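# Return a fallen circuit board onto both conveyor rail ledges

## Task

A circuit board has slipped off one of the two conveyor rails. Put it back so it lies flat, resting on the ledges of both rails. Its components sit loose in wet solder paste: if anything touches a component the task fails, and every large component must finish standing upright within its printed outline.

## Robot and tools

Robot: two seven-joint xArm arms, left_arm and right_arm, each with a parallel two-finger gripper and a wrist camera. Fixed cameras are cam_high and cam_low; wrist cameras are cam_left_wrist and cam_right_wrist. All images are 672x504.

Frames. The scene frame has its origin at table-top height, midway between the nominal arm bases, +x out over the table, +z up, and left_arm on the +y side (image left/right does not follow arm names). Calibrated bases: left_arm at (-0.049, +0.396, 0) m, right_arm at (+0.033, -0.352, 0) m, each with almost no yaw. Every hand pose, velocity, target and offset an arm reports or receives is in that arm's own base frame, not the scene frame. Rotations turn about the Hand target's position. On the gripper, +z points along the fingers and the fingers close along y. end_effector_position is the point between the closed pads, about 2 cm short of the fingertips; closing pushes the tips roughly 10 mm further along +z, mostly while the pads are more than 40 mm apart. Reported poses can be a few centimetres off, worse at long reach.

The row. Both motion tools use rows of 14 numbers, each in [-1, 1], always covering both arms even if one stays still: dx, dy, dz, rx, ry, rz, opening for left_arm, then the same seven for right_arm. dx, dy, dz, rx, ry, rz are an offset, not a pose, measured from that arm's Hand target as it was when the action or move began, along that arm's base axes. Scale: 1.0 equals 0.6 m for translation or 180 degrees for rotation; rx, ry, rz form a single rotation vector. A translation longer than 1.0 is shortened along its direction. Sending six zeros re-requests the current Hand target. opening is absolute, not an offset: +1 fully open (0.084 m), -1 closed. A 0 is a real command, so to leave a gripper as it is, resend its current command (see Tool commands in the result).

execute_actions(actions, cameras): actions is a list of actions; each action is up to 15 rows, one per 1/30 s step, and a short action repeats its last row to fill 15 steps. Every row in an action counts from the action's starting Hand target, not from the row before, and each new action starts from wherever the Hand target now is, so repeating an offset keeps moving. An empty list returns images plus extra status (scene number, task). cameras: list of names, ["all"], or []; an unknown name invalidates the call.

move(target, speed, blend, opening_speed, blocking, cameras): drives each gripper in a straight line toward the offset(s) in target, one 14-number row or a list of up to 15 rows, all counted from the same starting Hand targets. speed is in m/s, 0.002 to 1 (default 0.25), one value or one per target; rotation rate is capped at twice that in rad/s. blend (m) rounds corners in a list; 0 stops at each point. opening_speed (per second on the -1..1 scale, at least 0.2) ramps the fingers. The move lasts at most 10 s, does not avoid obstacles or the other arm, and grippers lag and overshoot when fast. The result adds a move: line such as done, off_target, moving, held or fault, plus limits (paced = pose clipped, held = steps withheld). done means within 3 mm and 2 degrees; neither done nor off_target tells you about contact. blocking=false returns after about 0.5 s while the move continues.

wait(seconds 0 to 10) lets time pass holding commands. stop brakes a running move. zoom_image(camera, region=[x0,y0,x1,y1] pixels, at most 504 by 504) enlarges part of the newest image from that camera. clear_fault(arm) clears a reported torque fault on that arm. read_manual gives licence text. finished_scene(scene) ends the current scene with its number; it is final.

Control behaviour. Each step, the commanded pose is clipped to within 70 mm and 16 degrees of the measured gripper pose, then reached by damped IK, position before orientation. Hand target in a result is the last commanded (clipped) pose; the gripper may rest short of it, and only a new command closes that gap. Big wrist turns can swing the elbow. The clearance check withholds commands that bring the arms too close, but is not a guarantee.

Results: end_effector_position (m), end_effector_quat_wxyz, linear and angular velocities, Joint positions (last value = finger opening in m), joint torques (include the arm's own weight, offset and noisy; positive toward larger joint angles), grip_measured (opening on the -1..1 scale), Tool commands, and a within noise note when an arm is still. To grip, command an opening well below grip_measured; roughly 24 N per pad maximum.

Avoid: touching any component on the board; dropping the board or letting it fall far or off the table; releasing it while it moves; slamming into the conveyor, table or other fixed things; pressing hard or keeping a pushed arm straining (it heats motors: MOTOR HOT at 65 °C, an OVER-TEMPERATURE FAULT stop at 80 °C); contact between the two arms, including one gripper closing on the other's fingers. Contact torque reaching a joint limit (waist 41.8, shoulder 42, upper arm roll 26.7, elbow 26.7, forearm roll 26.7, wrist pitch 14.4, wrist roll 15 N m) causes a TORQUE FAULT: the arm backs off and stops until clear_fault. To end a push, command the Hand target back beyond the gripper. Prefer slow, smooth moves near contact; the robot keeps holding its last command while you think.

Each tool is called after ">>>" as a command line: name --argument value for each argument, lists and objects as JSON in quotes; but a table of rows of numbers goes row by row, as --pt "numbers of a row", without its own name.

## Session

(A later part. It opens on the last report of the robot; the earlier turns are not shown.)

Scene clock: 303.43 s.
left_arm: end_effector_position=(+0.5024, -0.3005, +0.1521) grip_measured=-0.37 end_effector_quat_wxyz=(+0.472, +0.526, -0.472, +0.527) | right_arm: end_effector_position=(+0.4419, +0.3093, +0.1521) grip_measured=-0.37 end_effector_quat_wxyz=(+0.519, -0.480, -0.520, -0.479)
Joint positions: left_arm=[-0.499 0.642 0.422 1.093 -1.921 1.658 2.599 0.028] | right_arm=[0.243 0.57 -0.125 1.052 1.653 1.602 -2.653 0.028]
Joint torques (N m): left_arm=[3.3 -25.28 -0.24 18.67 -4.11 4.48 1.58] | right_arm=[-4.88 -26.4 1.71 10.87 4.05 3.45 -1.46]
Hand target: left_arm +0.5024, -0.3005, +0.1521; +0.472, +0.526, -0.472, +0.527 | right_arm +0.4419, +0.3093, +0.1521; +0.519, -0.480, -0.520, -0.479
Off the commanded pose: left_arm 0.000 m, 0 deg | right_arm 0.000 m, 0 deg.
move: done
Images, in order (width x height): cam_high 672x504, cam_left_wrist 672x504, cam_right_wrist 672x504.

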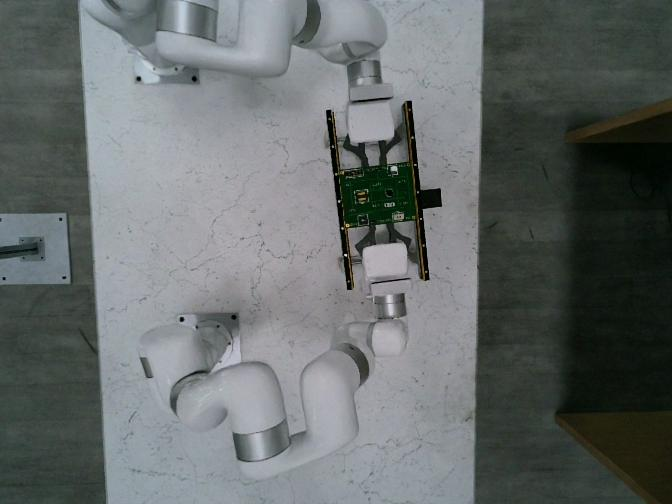

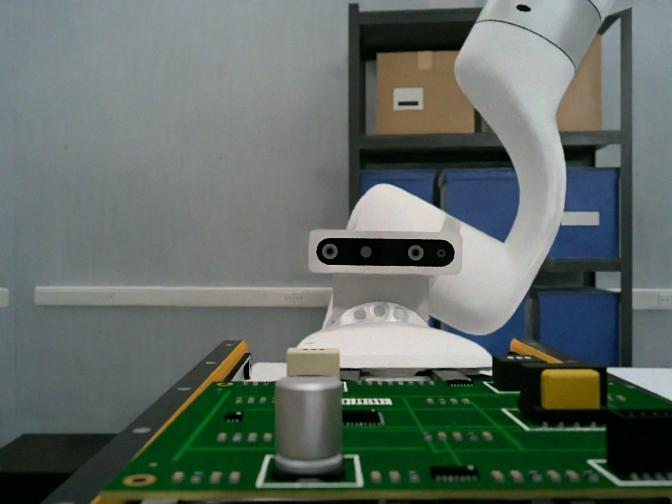

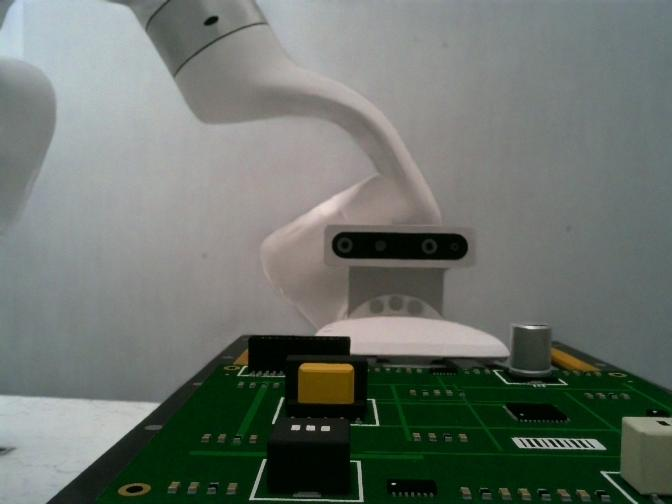

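>>> move --pt "0.0023 0.0002 0 0 0 0 -0.35 0.004 0.0003 0 0 0 0 -0.35" --pt "0.0023 0.0002 -0.0065 0 0 0 -0.35 0.004 0.0003 -0.0065 0 0 0 -0.35" --speed 0.03 --cameras '["cam_high","cam_left_wrist","cam_right_wrist"]'

>>> zoom_image --camera "cam_high" --region '[325, 155, 375, 205]'

>>> zoom_image --camera "cam_high" --region '[380, 150, 430, 200]'

>>> zoom_image --camera "cam_high" --region '[325, 195, 375, 245]'

>>> zoom_image --camera "cam_high" --region '[380, 190, 430, 240]'

>>> zoom_image --camera "cam_left_wrist" --region '[0, 250, 336, 504]'

>>> zoom_image --camera "cam_right_wrist" --region '[0, 250, 336, 504]'

Scene clock: 326.07 s.
left_arm: end_effector_position=(+0.5038, -0.3004, +0.1482) grip_measured=-0.37 end_effector_quat_wxyz=(+0.472, +0.526, -0.472, +0.527) | right_arm: end_effector_position=(+0.4443, +0.3095, +0.1482) grip_measured=-0.37 end_effector_quat_wxyz=(+0.519, -0.480, -0.520, -0.479)
Joint positions: left_arm=[-0.496 0.655 0.42 1.102 -1.923 1.661 2.603 0.028] | right_arm=[0.242 0.585 -0.124 1.065 1.654 1.603 -2.656 0.028]
Joint torques (N m): left_arm=[3.02 -25.56 -0.19 18.53 -4.18 4.51 1.47] | right_arm=[-5.25 -27.17 1.58 10.93 4.14 3.59 -1.51]
Hand target: left_arm +0.5038, -0.3004, +0.1482; +0.472, +0.526, -0.472, +0.527 | right_arm +0.4443, +0.3095, +0.1482; +0.519, -0.480, -0.520, -0.479
Off the commanded pose: left_arm 0.000 m, 0 deg | right_arm 0.000 m, 0 deg.
move: done
Images, in order (width x height): cam_high 672x504, cam_left_wrist 672x504, cam_right_wrist 672x504.

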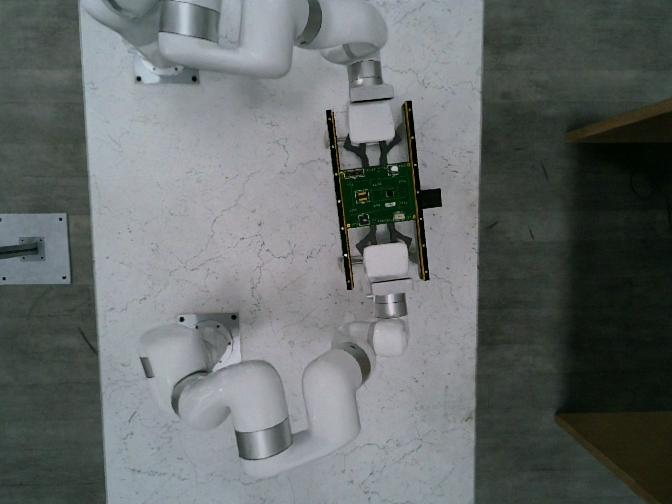

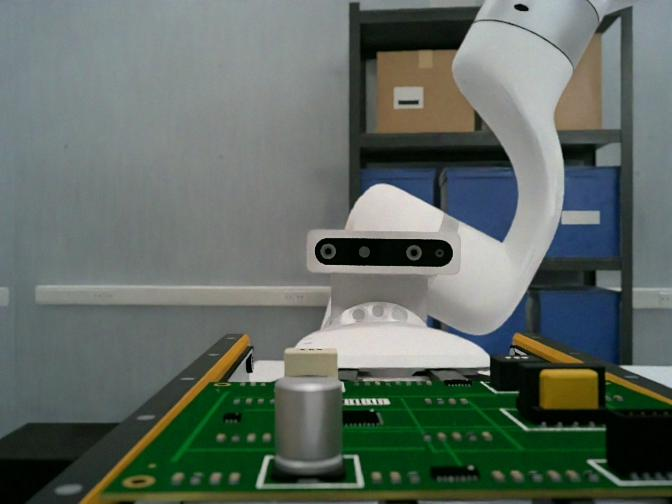

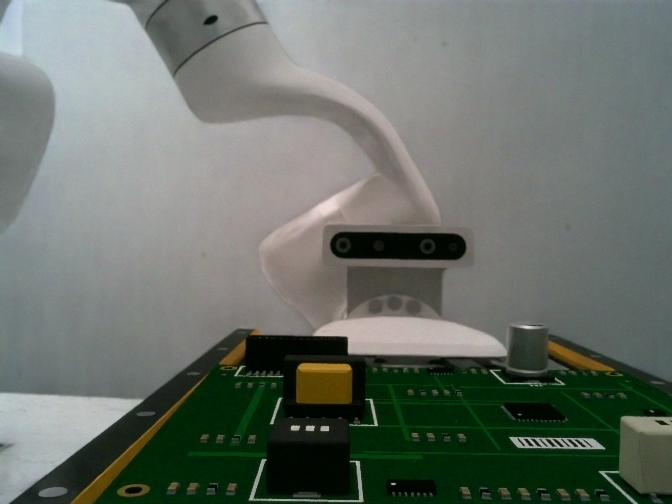

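Scaled by 10.080 from the camera's 672x504 image, which has a finer 960x720 frame.

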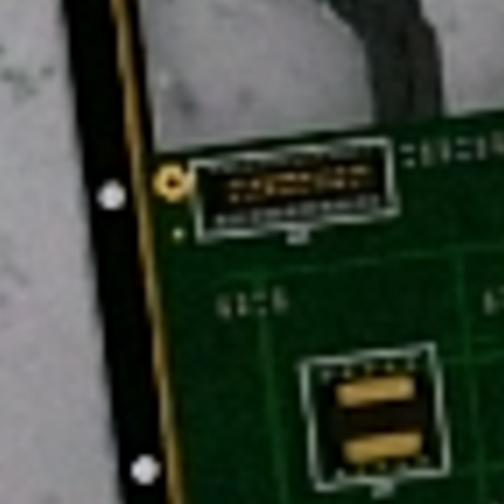

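Scaled by 10.080 from the camera's 672x504 image, which has a finer 960x720 frame.

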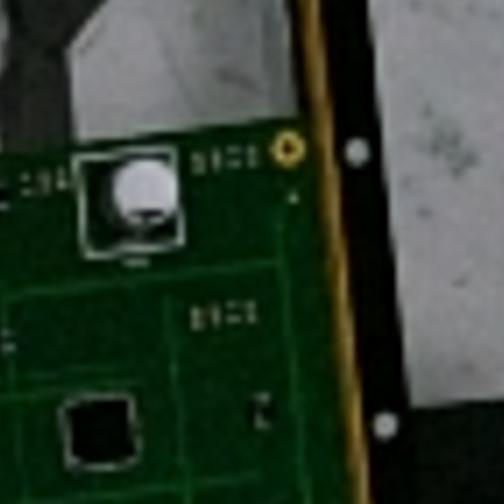

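Scaled by 10.080 from the camera's 672x504 image, which has a finer 960x720 frame.

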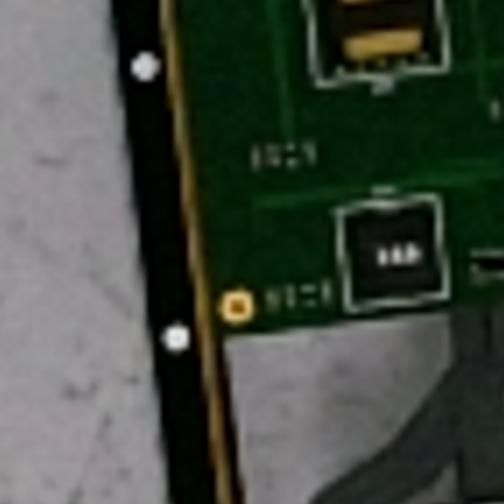

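Scaled by 10.080 from the camera's 672x504 image, which has a finer 960x720 frame.

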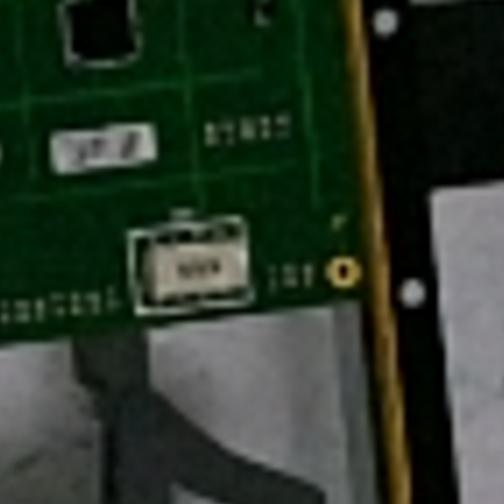

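Scaled by 1.500 from the camera's 672x504 image, which has a finer 960x720 frame.

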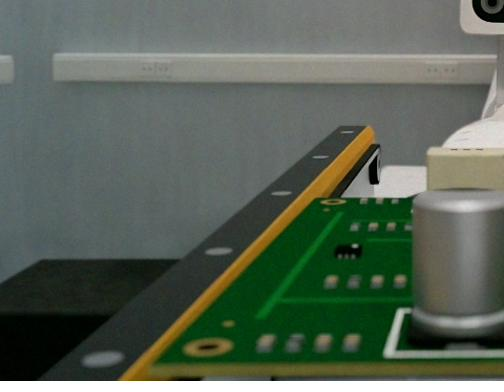

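Scaled by 1.500 from the camera's 672x504 image, which has a finer 960x720 frame.

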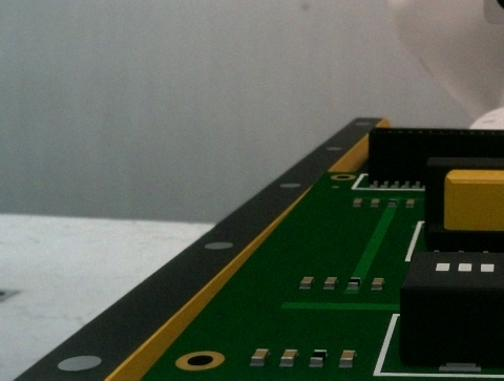

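>>> move --target '[0,0,-0.0125,0,0,0,-0.35,0,0,-0.0125,0,0,0,-0.35]' --speed 0.02 --cameras '["cam_left_wrist","cam_right_wrist"]'

>>> zoom_image --camera "cam_left_wrist" --region '[0, 250, 336, 504]'

>>> zoom_image --camera "cam_right_wrist" --region '[0, 250, 336, 504]'

Scene clock: 367.87 s.
left_arm: end_effector_position=(+0.5038, -0.3004, +0.1407) grip_measured=-0.37 end_effector_quat_wxyz=(+0.472, +0.526, -0.472, +0.527) | right_arm: end_effector_position=(+0.4443, +0.3095, +0.1407) grip_measured=-0.37 end_effector_quat_wxyz=(+0.519, -0.480, -0.520, -0.479)
Joint positions: left_arm=[-0.492 0.675 0.416 1.109 -1.928 1.667 2.614 0.028] | right_arm=[0.241 0.605 -0.123 1.072 1.655 1.605 -2.668 0.028]
Joint torques (N m): left_arm=[3.24 -25.32 -0.14 18.15 -4.08 4.38 1.47] | right_arm=[-5.35 -27.13 1.82 10.8 4 3.58 -1.42]
Hand target: left_arm +0.5038, -0.3004, +0.1407; +0.472, +0.526, -0.472, +0.527 | right_arm +0.4443, +0.3095, +0.1407; +0.519, -0.480, -0.520, -0.479
Off the commanded pose: left_arm 0.000 m, 0 deg | right_arm 0.000 m, 0 deg.
move: done
Images, in order (width x height): cam_left_wrist 672x504, cam_right_wrist 672x504.

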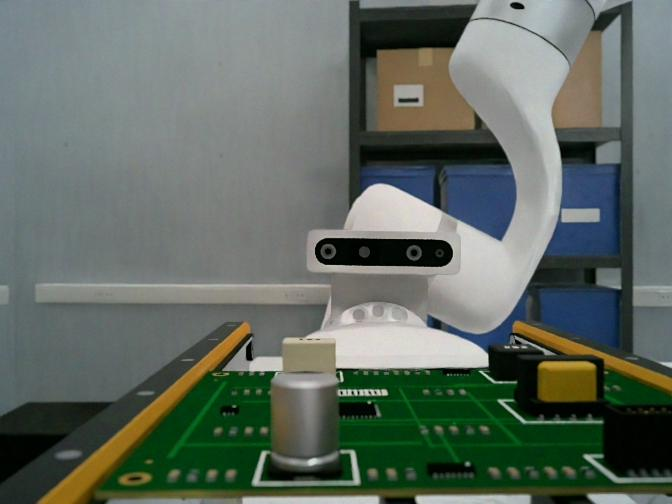

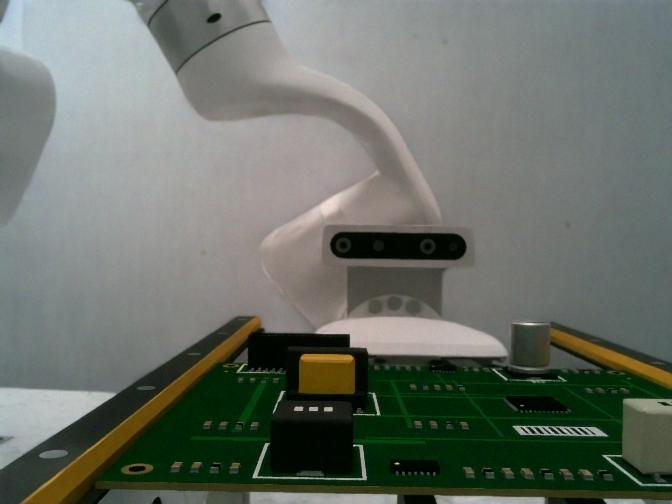

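Scaled by 1.500 from the camera's 672x504 image, which has a finer 960x720 frame.

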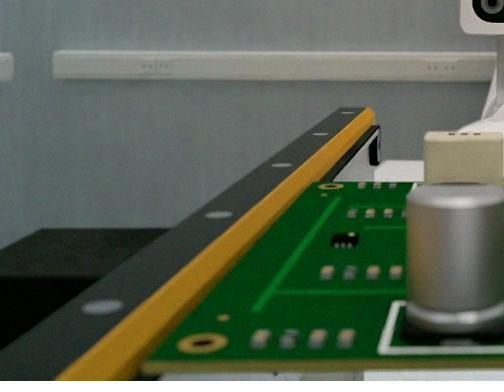

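Scaled by 1.500 from the camera's 672x504 image, which has a finer 960x720 frame.

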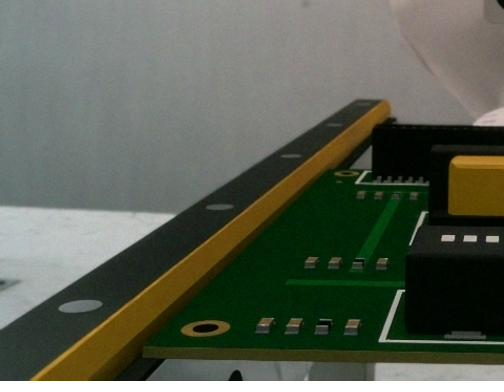

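>>> move --pt "0 0 -0.0283 0 0 0 -0.35 0 0 -0.0283 0 0 0 -0.35" --pt "-0.0214 0.1972 -0.0283 0 0 0 -0.35 0.0211 -0.2621 -0.0283 0 0 0 -0.35" --speed '[0.05,0.15]' --cameras '["all"]'

>>> zoom_image --camera "cam_high" --region '[320, 150, 430, 248]'

>>> zoom_image --camera "cam_left_wrist" --region '[180, 250, 672, 430]'

>>> zoom_image --camera "cam_right_wrist" --region '[180, 250, 672, 430]'

Scene clock: 384.37 s.
left_arm: end_effector_position=(+0.4909, -0.1821, +0.1237) grip_measured=-0.37 end_effector_quat_wxyz=(+0.472, +0.526, -0.472, +0.527) | right_arm: end_effector_position=(+0.4570, +0.1523, +0.1237) grip_measured=-0.37 end_effector_quat_wxyz=(+0.519, -0.480, -0.520, -0.479)
Joint positions: left_arm=[-0.322 0.733 0.527 1.09 -1.74 1.874 2.684 0.028] | right_arm=[0.018 0.713 -0.276 1.179 1.404 1.851 -2.706 0.028]
Joint torques (N m): left_arm=[3.09 -24.46 7.16 16.4 1.81 4.32 1.5] | right_arm=[-5.18 -27.67 -3.8 10.37 -1.19 3.61 -1.25]
Hand target: left_arm +0.4909, -0.1821, +0.1237; +0.472, +0.526, -0.472, +0.527 | right_arm +0.4570, +0.1522, +0.1237; +0.519, -0.480, -0.520, -0.479
Off the commanded pose: left_arm 0.000 m, 0 deg | right_arm 0.000 m, 0 deg.
move: done

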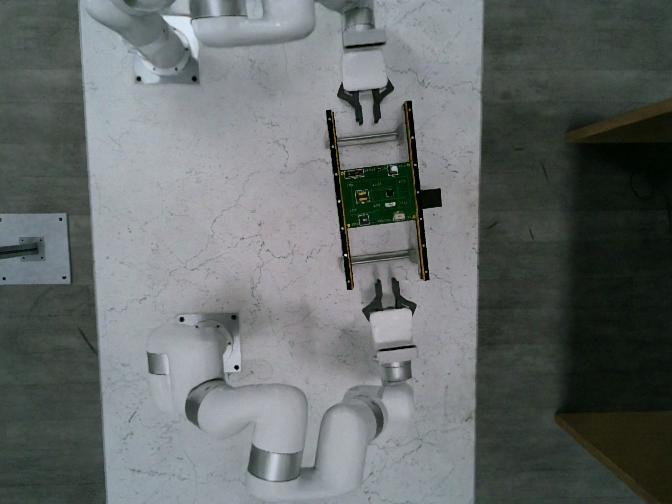

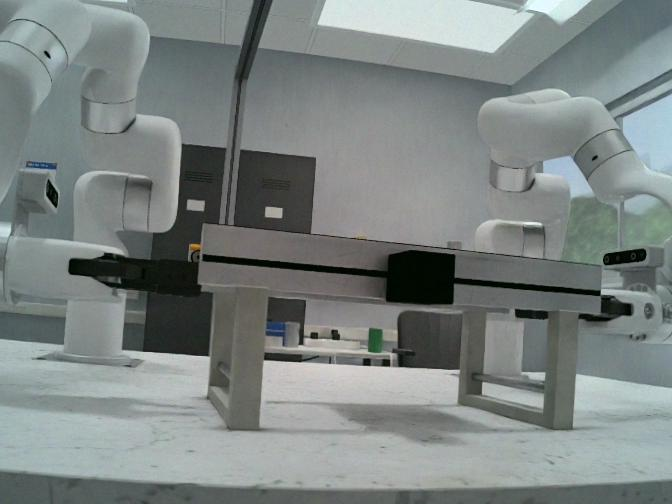

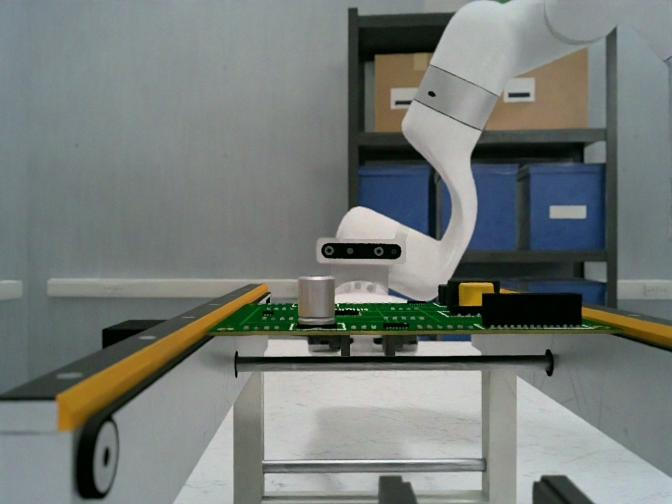

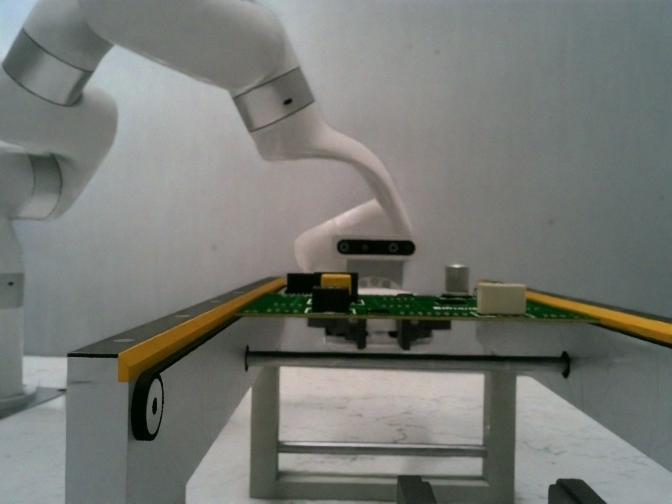

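Scaled by 4.582 from the camera's 672x504 image, which has a finer 960x720 frame.

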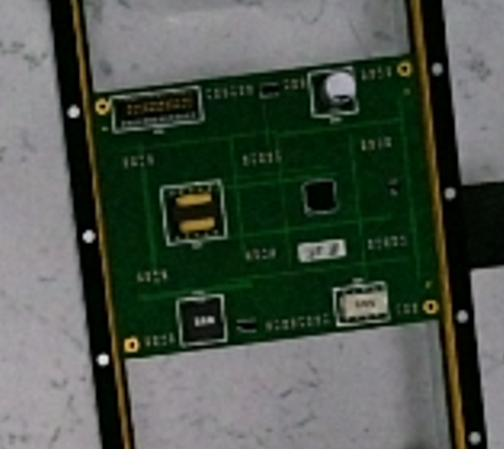

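Scaled by 1.024 from the camera's 672x504 image, which has a finer 960x720 frame.

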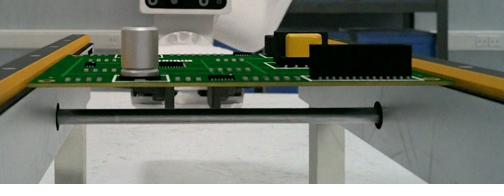

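Scaled by 1.024 from the camera's 672x504 image, which has a finer 960x720 frame.

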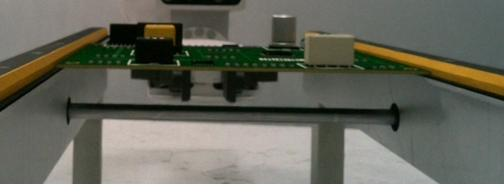

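>>> finished_scene --scene 2

The scene is finished: the task was done.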